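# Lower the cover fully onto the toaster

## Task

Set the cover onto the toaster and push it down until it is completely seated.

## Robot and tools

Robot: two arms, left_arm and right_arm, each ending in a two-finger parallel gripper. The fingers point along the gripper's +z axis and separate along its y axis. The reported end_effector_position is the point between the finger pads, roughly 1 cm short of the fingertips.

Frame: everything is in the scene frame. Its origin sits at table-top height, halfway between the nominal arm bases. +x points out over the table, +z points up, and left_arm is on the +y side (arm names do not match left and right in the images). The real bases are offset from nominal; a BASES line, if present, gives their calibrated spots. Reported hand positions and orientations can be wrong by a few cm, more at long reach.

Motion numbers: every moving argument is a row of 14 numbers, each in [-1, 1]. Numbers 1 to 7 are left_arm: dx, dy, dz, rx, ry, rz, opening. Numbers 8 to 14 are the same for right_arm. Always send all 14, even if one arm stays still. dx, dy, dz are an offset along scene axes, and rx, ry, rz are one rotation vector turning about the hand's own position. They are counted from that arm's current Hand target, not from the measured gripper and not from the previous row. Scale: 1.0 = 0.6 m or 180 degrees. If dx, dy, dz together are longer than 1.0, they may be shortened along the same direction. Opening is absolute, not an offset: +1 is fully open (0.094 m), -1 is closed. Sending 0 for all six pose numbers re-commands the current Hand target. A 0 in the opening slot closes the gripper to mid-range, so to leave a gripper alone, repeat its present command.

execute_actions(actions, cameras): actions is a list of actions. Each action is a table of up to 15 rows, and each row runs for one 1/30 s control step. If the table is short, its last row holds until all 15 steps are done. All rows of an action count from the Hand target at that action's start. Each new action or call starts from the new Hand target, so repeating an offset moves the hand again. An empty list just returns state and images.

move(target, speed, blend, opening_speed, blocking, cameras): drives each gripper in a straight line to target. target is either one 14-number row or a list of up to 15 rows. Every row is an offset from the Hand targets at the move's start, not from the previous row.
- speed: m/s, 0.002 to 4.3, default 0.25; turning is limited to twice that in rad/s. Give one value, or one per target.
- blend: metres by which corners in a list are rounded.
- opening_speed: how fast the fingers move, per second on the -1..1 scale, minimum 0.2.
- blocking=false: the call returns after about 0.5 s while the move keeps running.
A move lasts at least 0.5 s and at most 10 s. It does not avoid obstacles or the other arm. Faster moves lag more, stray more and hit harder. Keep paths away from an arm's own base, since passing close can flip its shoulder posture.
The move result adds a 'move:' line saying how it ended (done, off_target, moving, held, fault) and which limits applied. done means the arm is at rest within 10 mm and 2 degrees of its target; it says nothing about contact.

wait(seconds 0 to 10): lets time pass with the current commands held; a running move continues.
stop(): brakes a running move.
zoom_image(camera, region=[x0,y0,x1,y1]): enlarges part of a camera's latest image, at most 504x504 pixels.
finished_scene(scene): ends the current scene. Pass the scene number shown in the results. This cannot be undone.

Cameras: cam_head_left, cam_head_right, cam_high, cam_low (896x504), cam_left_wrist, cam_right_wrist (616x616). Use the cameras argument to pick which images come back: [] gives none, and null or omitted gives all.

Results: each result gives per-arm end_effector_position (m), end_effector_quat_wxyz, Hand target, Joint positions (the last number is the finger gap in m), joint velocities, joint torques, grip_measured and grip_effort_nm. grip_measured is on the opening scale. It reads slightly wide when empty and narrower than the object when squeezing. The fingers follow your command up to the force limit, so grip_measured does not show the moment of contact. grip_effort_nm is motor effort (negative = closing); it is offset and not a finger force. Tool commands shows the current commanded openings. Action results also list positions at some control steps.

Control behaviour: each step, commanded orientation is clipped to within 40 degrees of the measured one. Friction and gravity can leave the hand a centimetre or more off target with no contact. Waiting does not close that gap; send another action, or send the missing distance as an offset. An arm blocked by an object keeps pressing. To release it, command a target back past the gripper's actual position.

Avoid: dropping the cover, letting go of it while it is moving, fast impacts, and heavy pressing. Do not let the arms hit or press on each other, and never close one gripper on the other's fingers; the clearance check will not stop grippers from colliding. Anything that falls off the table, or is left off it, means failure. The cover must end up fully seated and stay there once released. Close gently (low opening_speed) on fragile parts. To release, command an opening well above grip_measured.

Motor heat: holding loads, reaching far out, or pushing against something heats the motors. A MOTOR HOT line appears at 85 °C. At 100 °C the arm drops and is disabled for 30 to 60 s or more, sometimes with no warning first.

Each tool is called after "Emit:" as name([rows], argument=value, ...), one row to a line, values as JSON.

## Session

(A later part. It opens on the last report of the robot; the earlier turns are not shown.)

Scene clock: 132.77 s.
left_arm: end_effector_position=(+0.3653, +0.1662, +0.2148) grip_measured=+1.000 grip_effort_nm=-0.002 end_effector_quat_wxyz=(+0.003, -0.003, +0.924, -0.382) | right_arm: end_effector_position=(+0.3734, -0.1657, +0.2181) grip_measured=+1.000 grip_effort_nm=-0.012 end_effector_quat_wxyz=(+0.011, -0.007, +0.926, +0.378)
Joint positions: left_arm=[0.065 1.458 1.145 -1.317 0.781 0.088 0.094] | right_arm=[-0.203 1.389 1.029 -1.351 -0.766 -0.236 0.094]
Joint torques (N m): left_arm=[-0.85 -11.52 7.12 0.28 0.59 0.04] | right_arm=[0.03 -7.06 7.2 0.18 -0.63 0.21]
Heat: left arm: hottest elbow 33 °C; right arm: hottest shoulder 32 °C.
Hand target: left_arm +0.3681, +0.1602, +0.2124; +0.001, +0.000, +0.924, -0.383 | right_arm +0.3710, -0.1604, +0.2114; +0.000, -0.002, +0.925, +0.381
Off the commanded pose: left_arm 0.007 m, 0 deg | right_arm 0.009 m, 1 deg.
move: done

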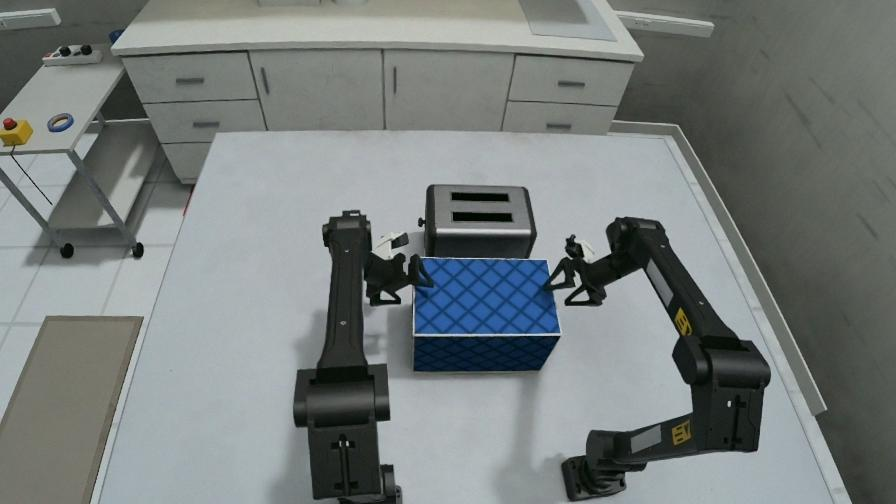

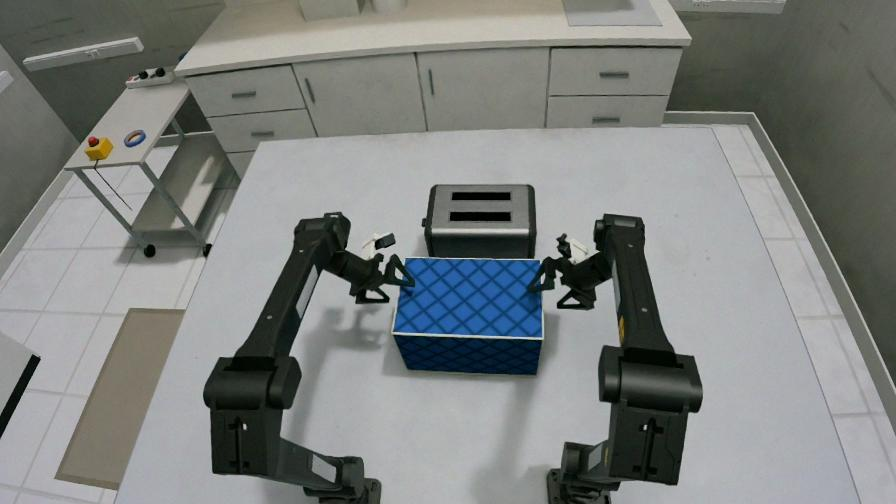

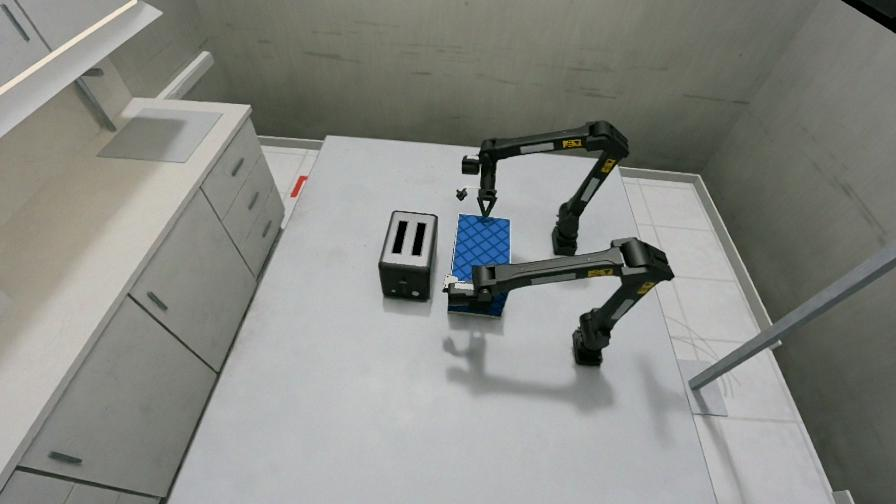

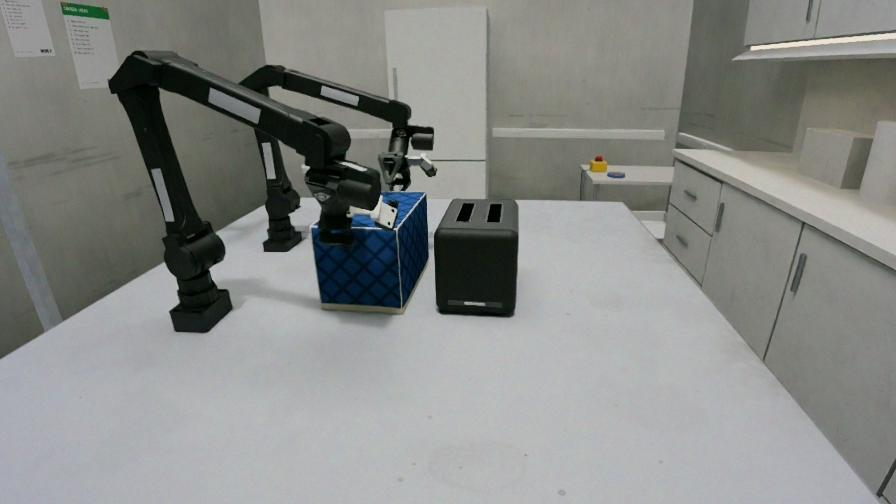

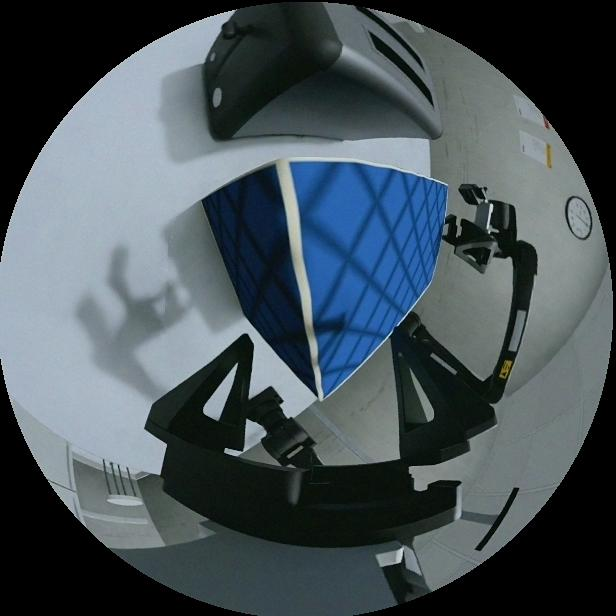

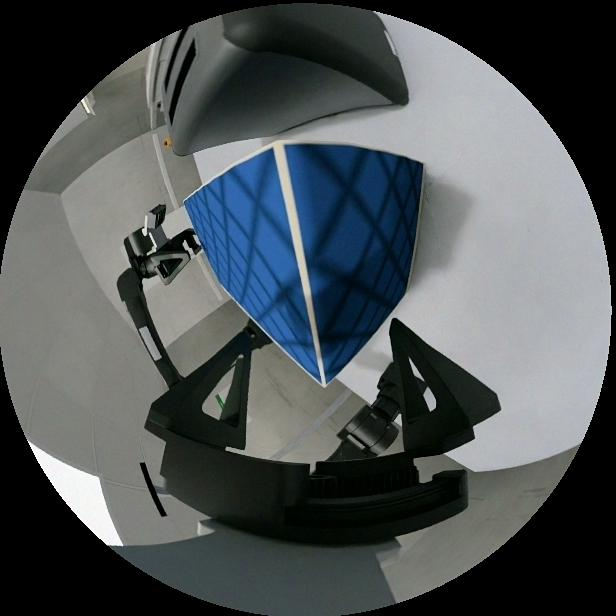

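Emit:
move(target=[-0.035,-0.04,-0.042,0,0,0,1,-0.045,0.04,-0.046,0,0,0,1], speed=0.06)

Emit:
move(target=[0,0,0,0,0,0,-0.9,0,0,0,0,0,0,-0.9], opening_speed=0.6)

Scene clock: 140.23 s.
left_arm: end_effector_position=(+0.3463, +0.1424, +0.1788) grip_measured=+1.000 grip_effort_nm=-0.007 end_effector_quat_wxyz=(-0.011, -0.009, +0.924, -0.382) | right_arm: end_effector_position=(+0.3479, -0.1417, +0.1816) grip_measured=+1.000 grip_effort_nm=-0.027 end_effector_quat_wxyz=(-0.002, -0.001, +0.925, +0.380)
Joint positions: left_arm=[0.007 1.445 1.031 -1.187 0.784 0.005 0.094] | right_arm=[-0.146 1.36 0.895 -1.218 -0.773 -0.156 0.094]
Joint torques (N m): left_arm=[-1.08 -13.74 6.83 0.35 0.58 0.04] | right_arm=[0.15 -8.35 6.83 0.24 -0.62 0.24]
Heat: left arm: hottest elbow 33 °C; right arm: hottest shoulder 32 °C.
Hand target: left_arm +0.3470, +0.1361, +0.1872; +0.000, +0.000, +0.924, -0.383 | right_arm +0.3438, -0.1364, +0.1838; +0.000, -0.002, +0.925, +0.381
Off the commanded pose: left_arm 0.010 m, 2 deg | right_arm 0.007 m, 0 deg.
move: done

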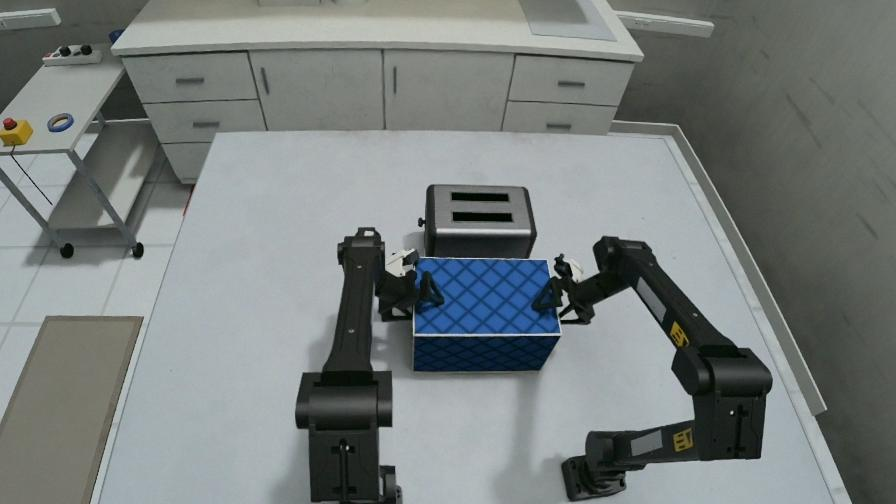

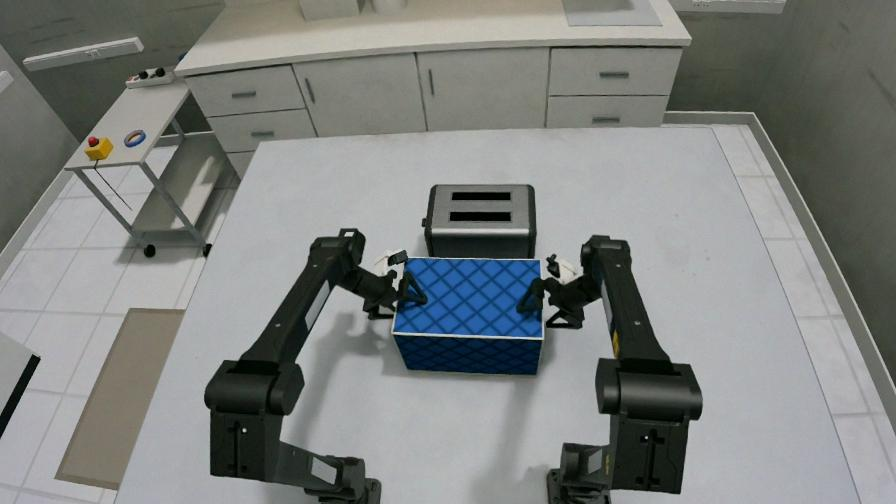

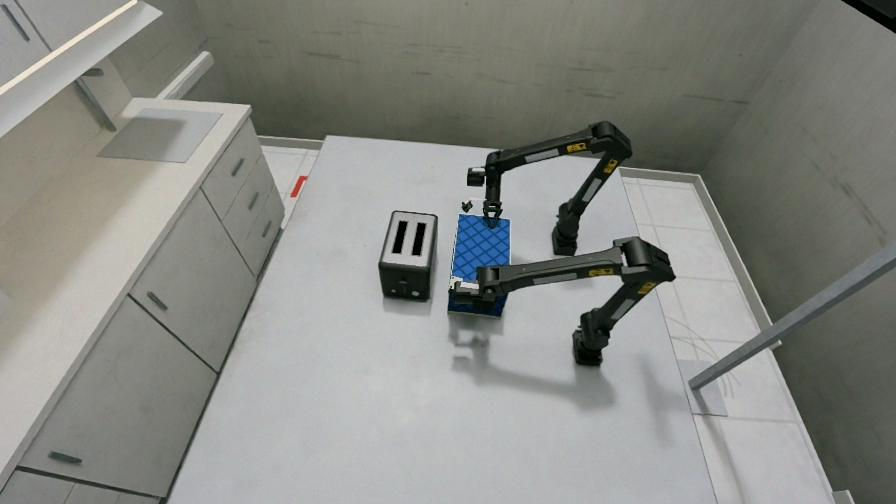

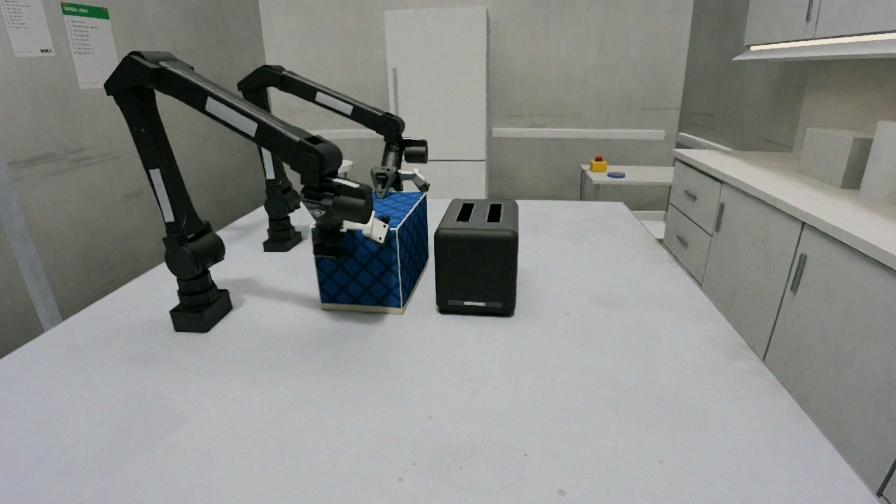

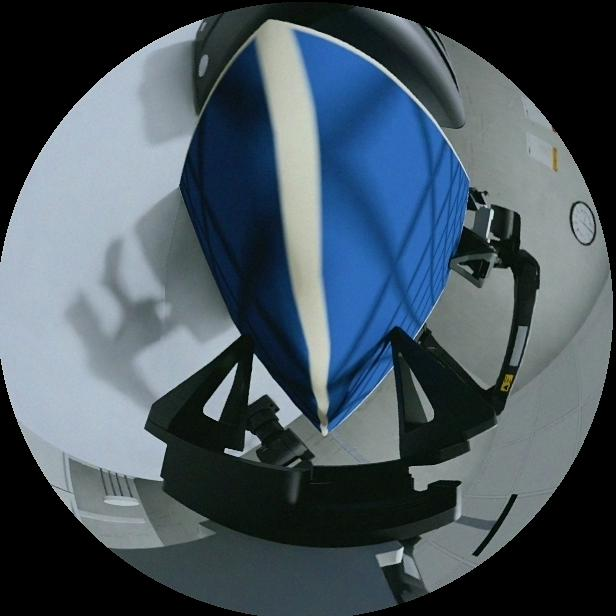

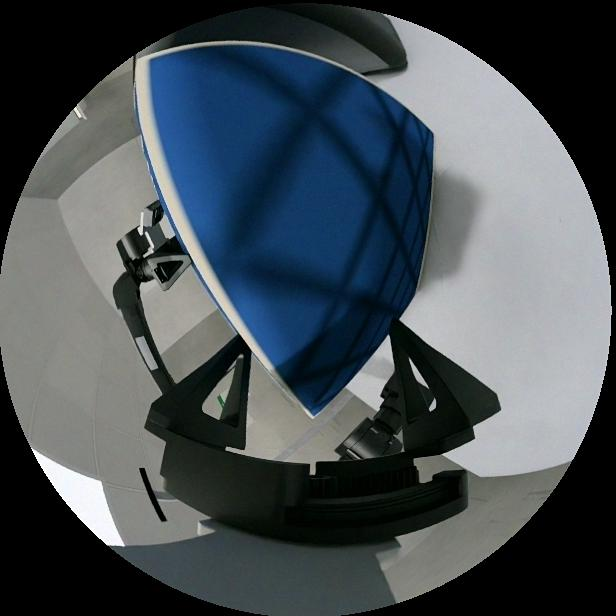

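Scene clock: 143.87 s.
left_arm: end_effector_position=(+0.3445, +0.1354, +0.1834) grip_measured=-0.884 grip_effort_nm=-0.994 end_effector_quat_wxyz=(-0.009, -0.001, +0.922, -0.388) | right_arm: end_effector_position=(+0.3472, -0.1353, +0.1866) grip_measured=-0.897 grip_effort_nm=-0.833 end_effector_quat_wxyz=(+0.000, -0.005, +0.922, +0.388)
Joint positions: left_arm=[-0.007 1.437 1.031 -1.186 0.797 0.004 0.005] | right_arm=[-0.133 1.351 0.895 -1.218 -0.792 -0.15 0.005]
Joint velocities: left_arm=[within noise] | right_arm=[-0.005 -0.005 -0.002 -0.012 -0.037 -0.051 -0.004]
Joint torques (N m): left_arm=[-0.09 -12.92 6.78 0.32 0.04 0.04] | right_arm=[-0.73 -7.59 6.91 0.28 0.07 0.15]
Heat: left arm: hottest elbow 33 °C; right arm: hottest shoulder 32 °C.
Hand target: left_arm +0.3471, +0.1361, +0.1872; +0.001, +0.000, +0.924, -0.383 | right_arm +0.3439, -0.1363, +0.1837; +0.000, -0.002, +0.925, +0.381
Off the commanded pose: left_arm 0.005 m, 1 deg | right_arm 0.005 m, 1 deg.
move: done

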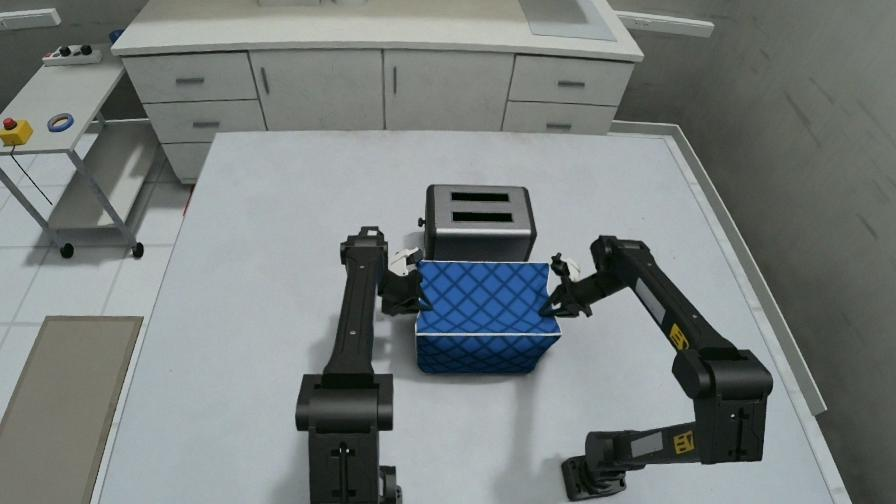

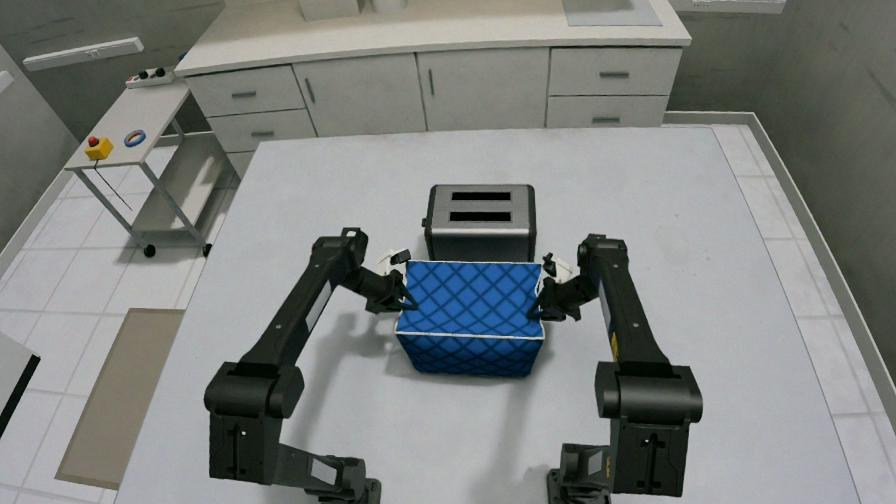

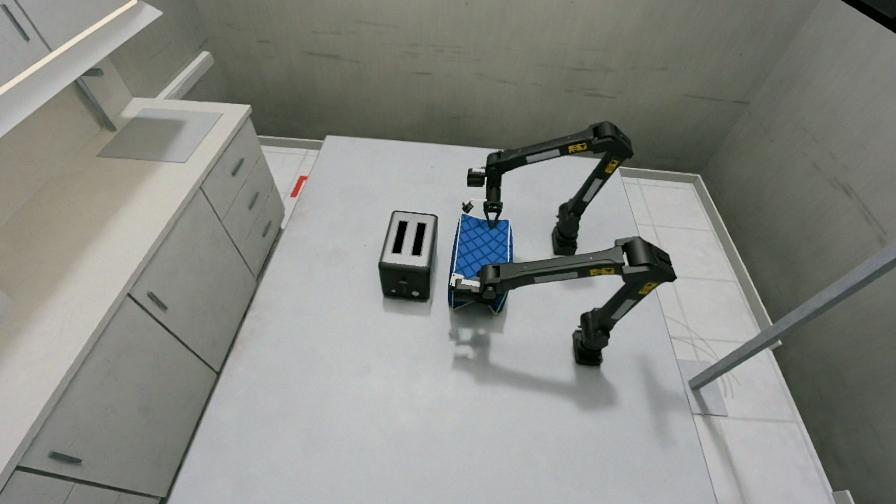

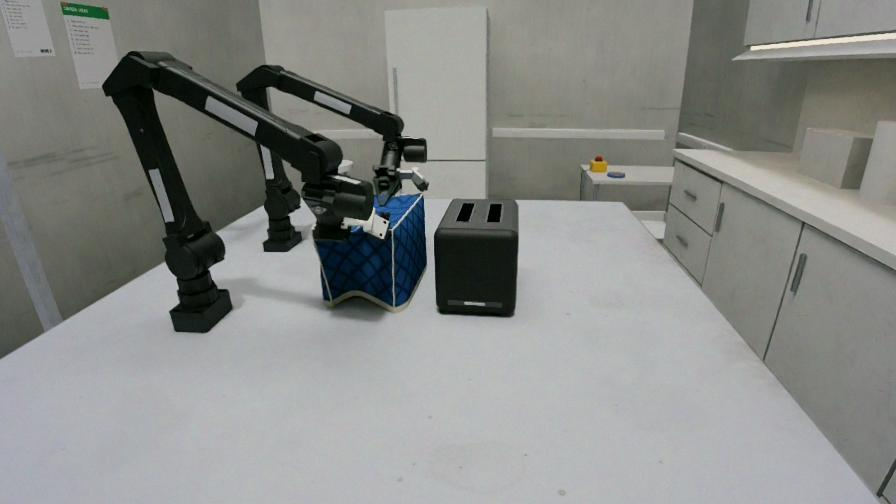

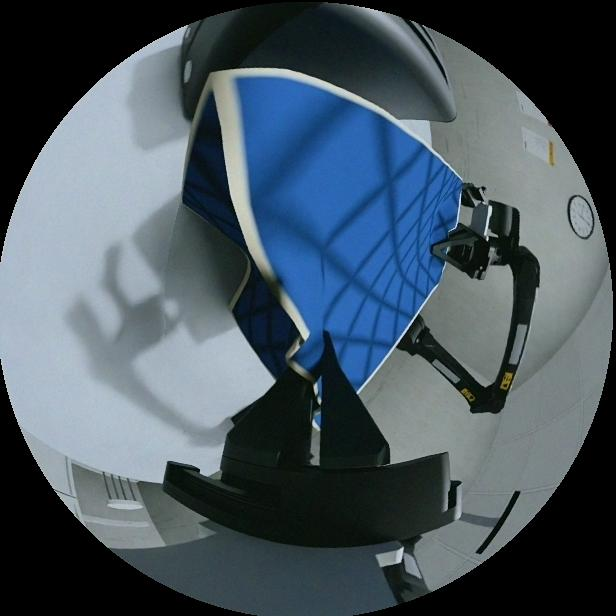

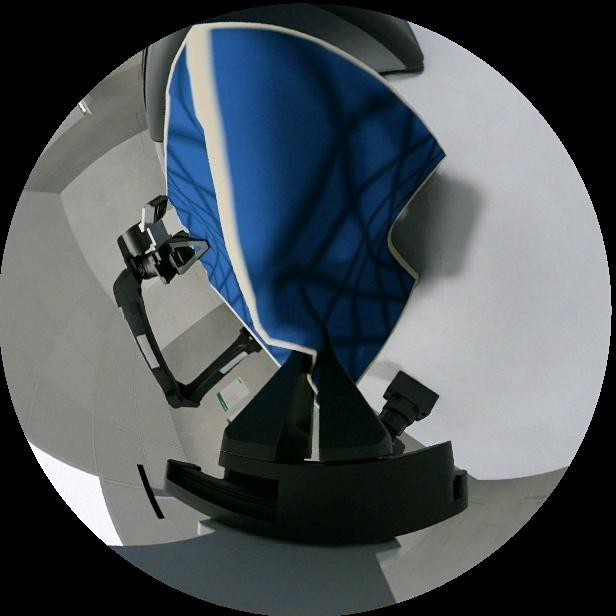

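Emit:
move(target=[0,0,0.433,0,0,0,-0.9,0,0,0.433,0,0,0,-0.9], speed=0.12)

Scene clock: 150.03 s.
left_arm: end_effector_position=(+0.3451, +0.1341, +0.4241) grip_measured=-0.888 grip_effort_nm=-1.028 end_effector_quat_wxyz=(+0.036, -0.022, +0.920, -0.390) | right_arm: end_effector_position=(+0.3414, -0.1341, +0.4187) grip_measured=-0.895 grip_effort_nm=-0.755 end_effector_quat_wxyz=(+0.061, +0.032, +0.921, +0.383)
Joint positions: left_arm=[-0.011 1.313 1.549 -1.682 0.797 -0.105 0.005] | right_arm=[-0.131 1.15 1.348 -1.669 -0.792 0.016 0.005]
Joint torques (N m): left_arm=[0.15 -11.16 10.69 0.09 0.23 -0.06] | right_arm=[-1.03 -6.12 14.23 0.01 -0.11 0.3]
Heat: left arm: hottest elbow 33 °C; right arm: hottest shoulder 32 °C.
Hand target: left_arm +0.3471, +0.1362, +0.4469; +0.000, +0.000, +0.924, -0.383 | right_arm +0.3439, -0.1363, +0.4437; +0.000, -0.002, +0.925, +0.381
Off the commanded pose: left_arm 0.023 m, 5 deg | right_arm 0.025 m, 8 deg.
joint sent to its limit (left arm) — joint 4 (wrist pitch), lower limit. The joint targets are off in orientation, not in position.
joint sent to its limit (right arm) — joint 4 (wrist pitch), lower limit. The joint targets are off in orientation, not in position.
move: off_target (left_arm, right_arm)

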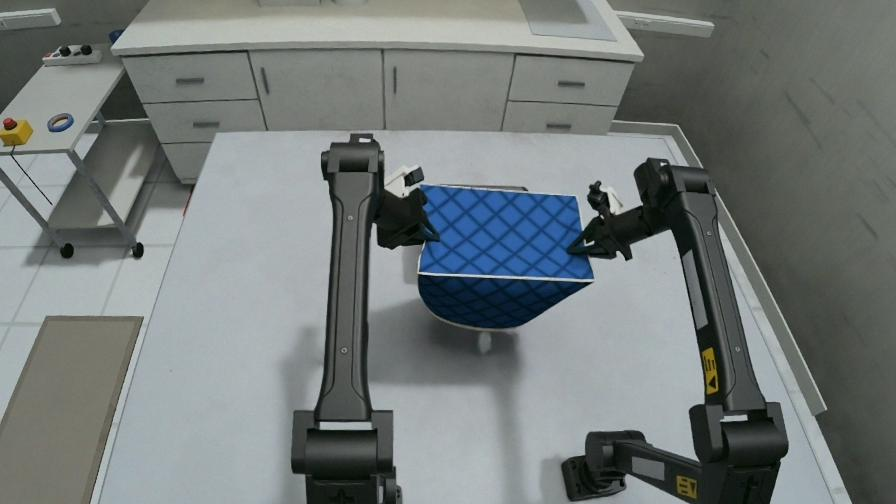

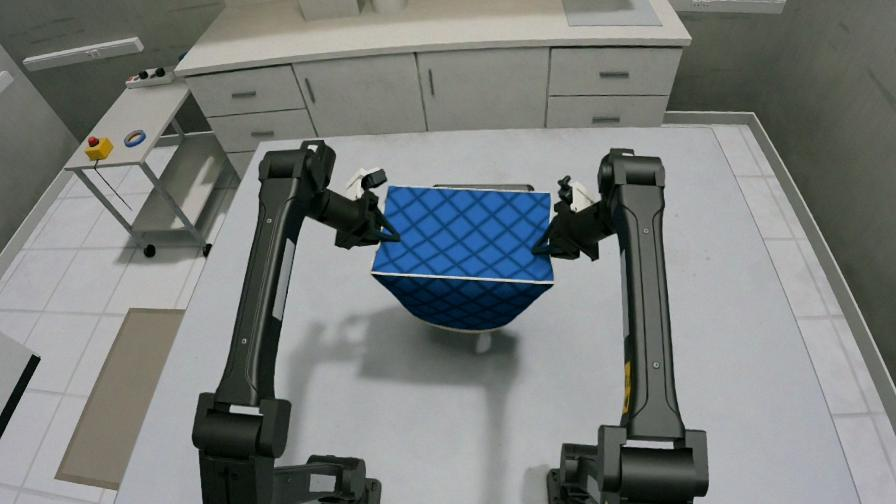

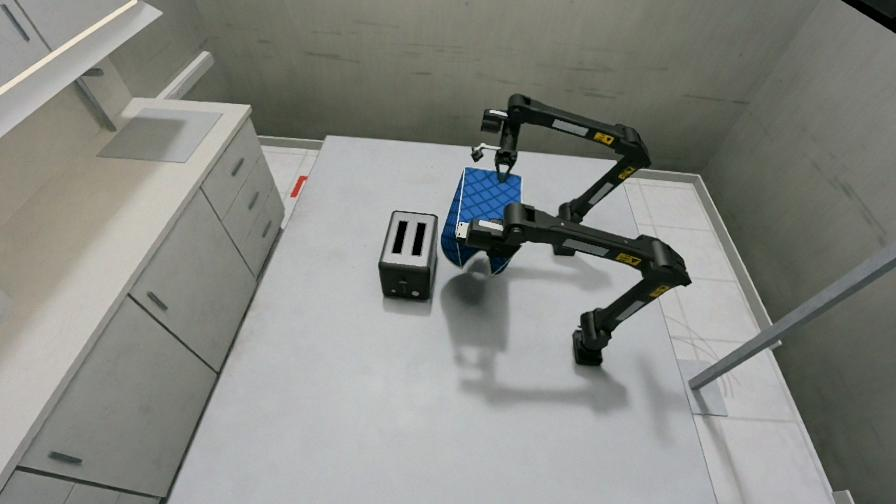

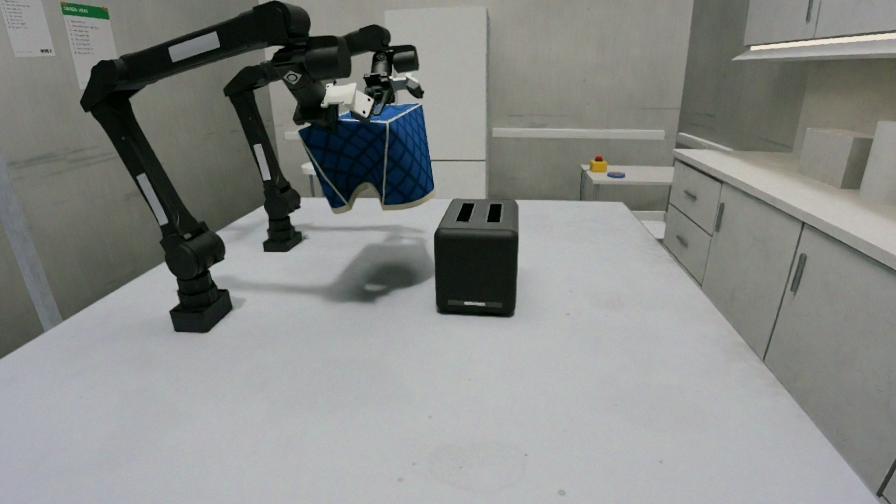

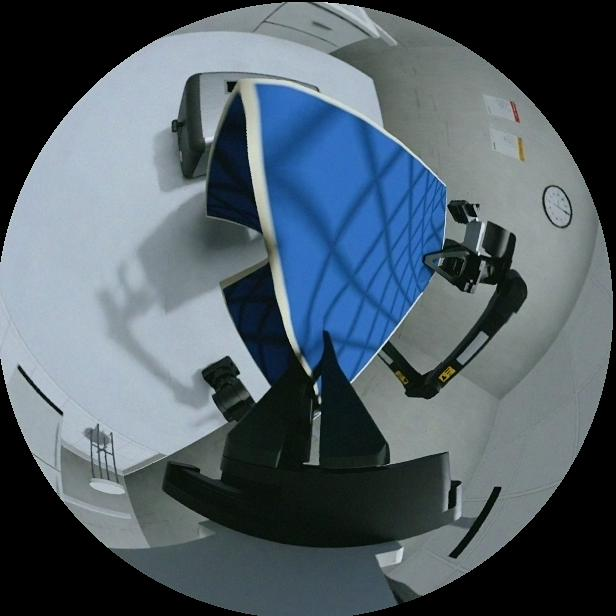

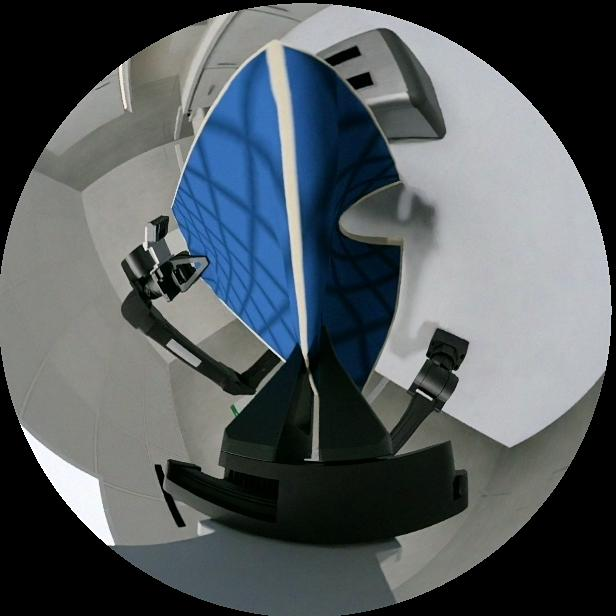

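Emit:
move(target=[0,0.01,0,0.28,0,0,-0.95,0,-0.01,0,-0.28,0,0,-0.95], speed=0.2)

Scene clock: 158.63 s.
left_arm: end_effector_position=(+0.3444, +0.1274, +0.4169) grip_measured=-0.888 grip_effort_nm=-1.028 end_effector_quat_wxyz=(+0.117, +0.024, +0.993, -0.014) | right_arm: end_effector_position=(+0.3414, -0.1295, +0.4181) grip_measured=-0.909 grip_effort_nm=-1.033 end_effector_quat_wxyz=(+0.114, -0.024, +0.993, +0.009)
Joint positions: left_arm=[-0.355 1.313 1.656 -1.682 -0.048 -0.296 0.005] | right_arm=[0.266 1.15 1.47 -1.667 0.045 0.248 0.004]
Joint torques (N m): left_arm=[1.38 -12.69 10.59 0.01 -1.52 -0.11] | right_arm=[-2.2 -6.3 13.29 0.13 1.79 0.31]
Heat: left arm: hottest elbow 34 °C; right arm: hottest shoulder 32 °C.
Hand target: left_arm +0.3471, +0.1422, +0.4468; +0.000, +0.000, +0.999, +0.047 | right_arm +0.3438, -0.1424, +0.4435; -0.001, -0.002, +0.999, -0.049
Off the commanded pose: left_arm 0.034 m, 15 deg | right_arm 0.029 m, 15 deg.
joint sent to its limit (left arm) — joint 4 (wrist pitch), lower limit. The joint targets are off in orientation, not in position.
joint sent to its limit (right arm) — joint 4 (wrist pitch), lower limit. The joint targets are off in orientation, not in position.
move: off_target (left_arm, right_arm)

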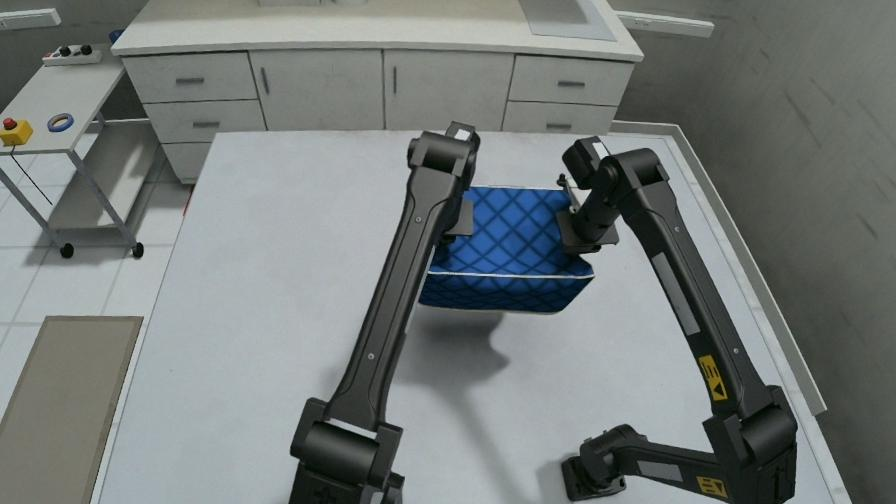

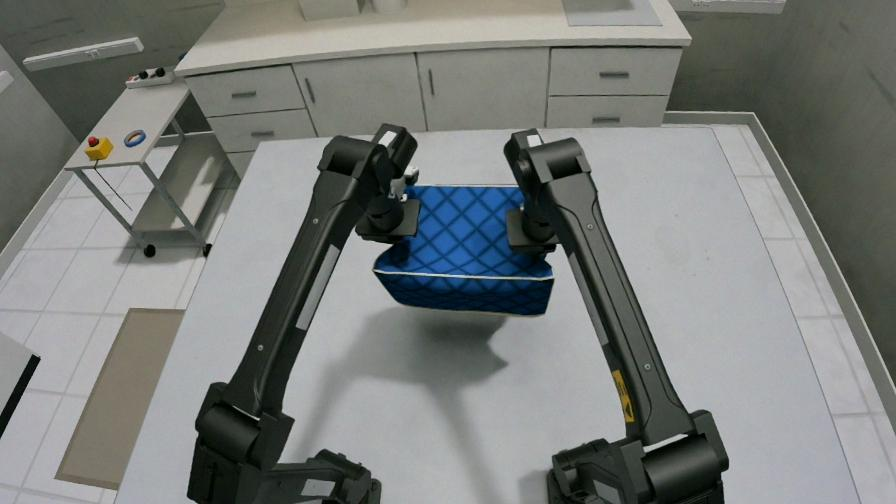

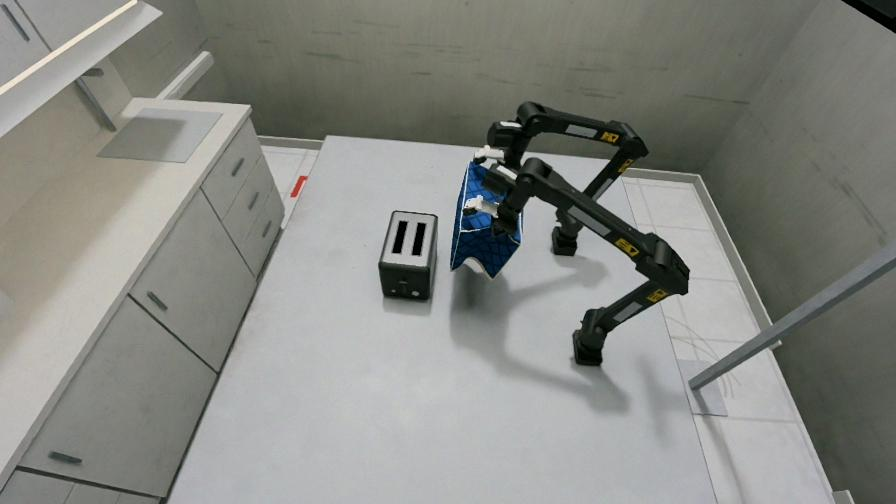

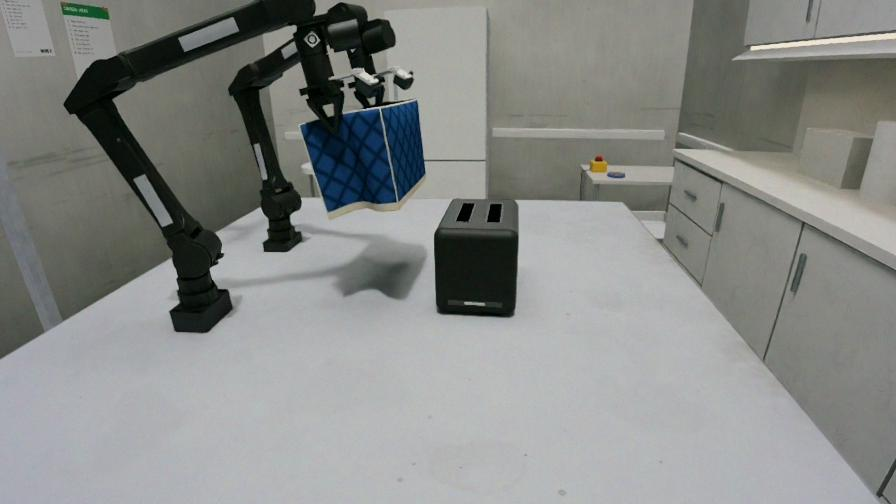

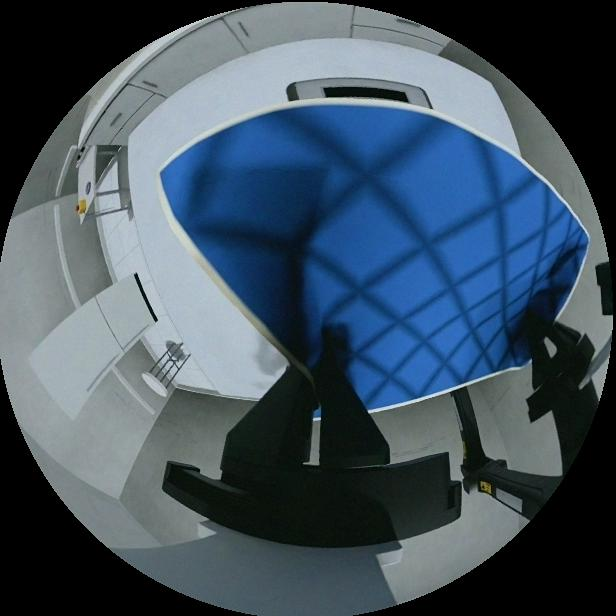

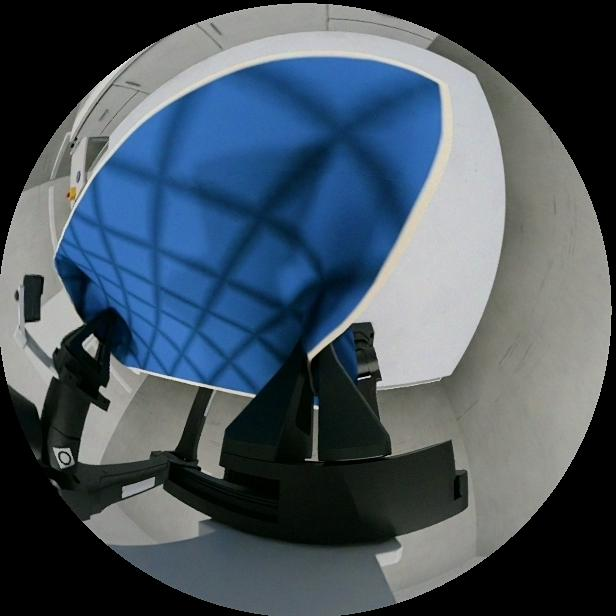

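Emit:
move([
  [0.0,-0.013,0.04,0,0,0,-0.95,0.0,-0.013,0.04,0,0,0,-0.95],
  [0.383,-0.013,0.04,0,0,0,-0.95,0.39,-0.013,0.04,0,0,0,-0.95],
], speed=0.12, blend=0.02)

Scene clock: 180.50 s.
left_arm: end_effector_position=(+0.5696, +0.1179, +0.4541) grip_measured=-0.888 grip_effort_nm=-1.023 end_effector_quat_wxyz=(+0.210, +0.020, +0.977, -0.004) | right_arm: end_effector_position=(+0.5673, -0.1376, +0.4542) grip_measured=-0.909 grip_effort_nm=-1.038 end_effector_quat_wxyz=(+0.166, -0.011, +0.986, -0.015)
Joint positions: left_arm=[-0.256 1.867 2.394 -1.682 -0.086 -0.193 0.005] | right_arm=[0.145 1.702 2.124 -1.668 0.085 0.145 0.004]
Joint torques (N m): left_arm=[1.73 -18.84 10.39 0.36 -0.45 0.11] | right_arm=[-2.49 -11.46 14.05 0.28 0.6 -0.07]
Heat: left arm: hottest elbow 38 °C; right arm: hottest elbow 33 °C.
Hand target: left_arm +0.5769, +0.1342, +0.4709; +0.000, +0.000, +0.999, +0.047 | right_arm +0.5779, -0.1501, +0.4676; -0.001, -0.002, +0.999, -0.049
Off the commanded pose: left_arm 0.025 m, 25 deg | right_arm 0.021 m, 20 deg.
joint sent to its limit (left arm) — joint 4 (wrist pitch), lower limit. The joint targets are off in orientation, not in position.
joint sent to its limit (right arm) — joint 4 (wrist pitch), lower limit. The joint targets are off in orientation, not in position.
move: off_target (left_arm, right_arm)

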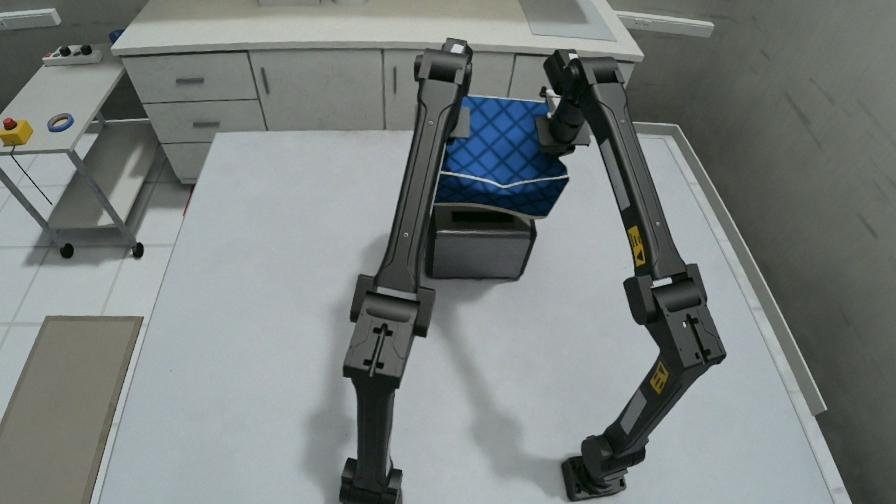

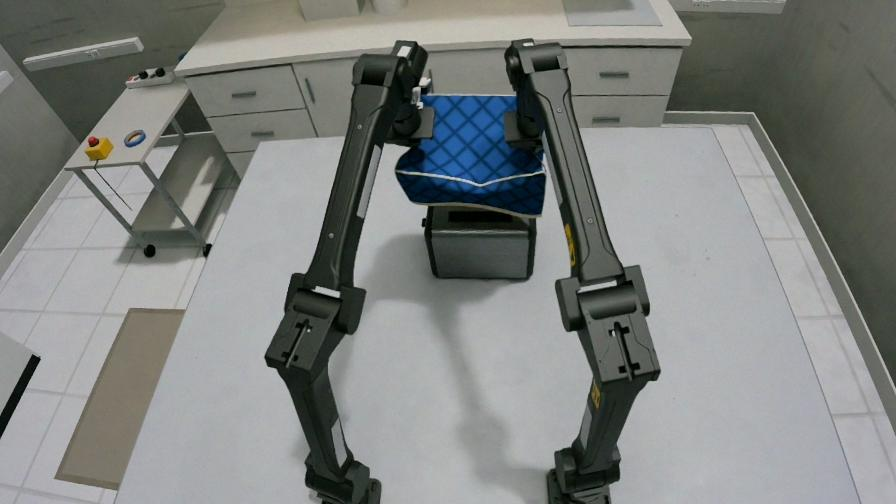

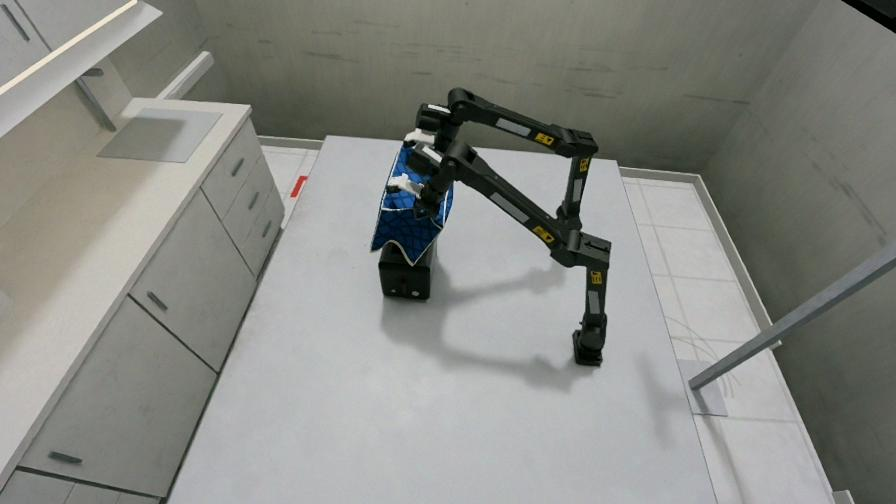

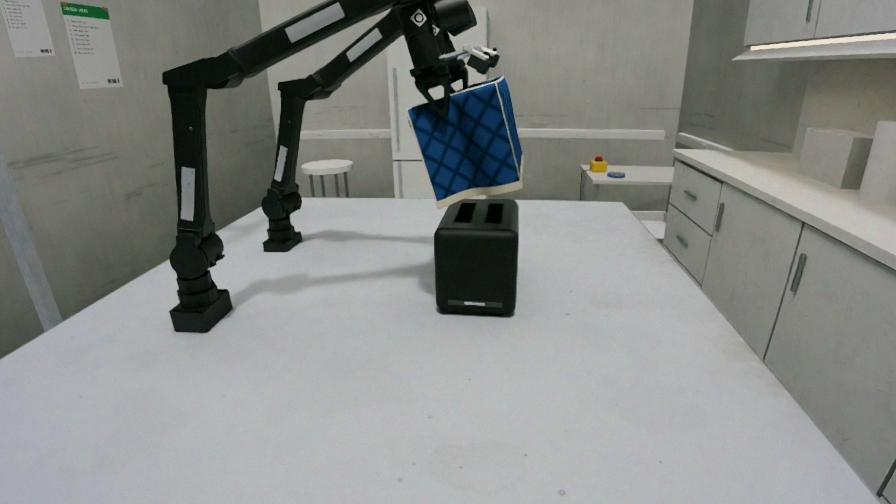

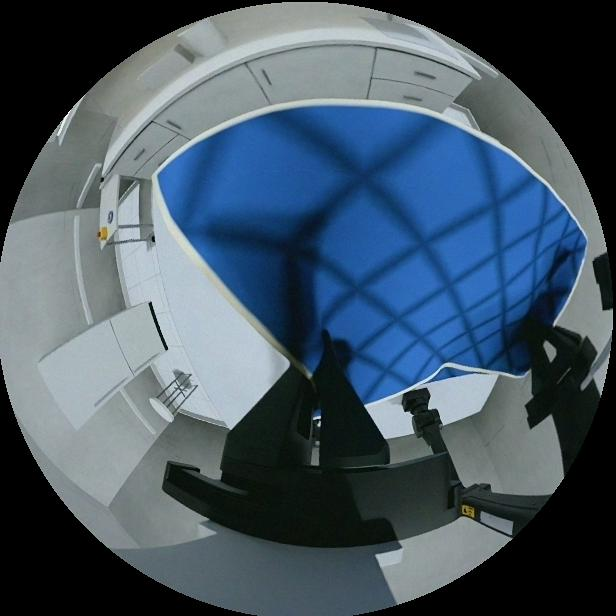

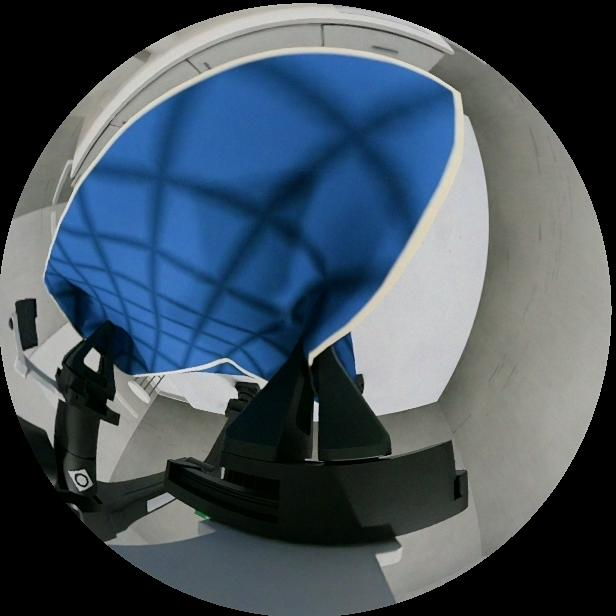

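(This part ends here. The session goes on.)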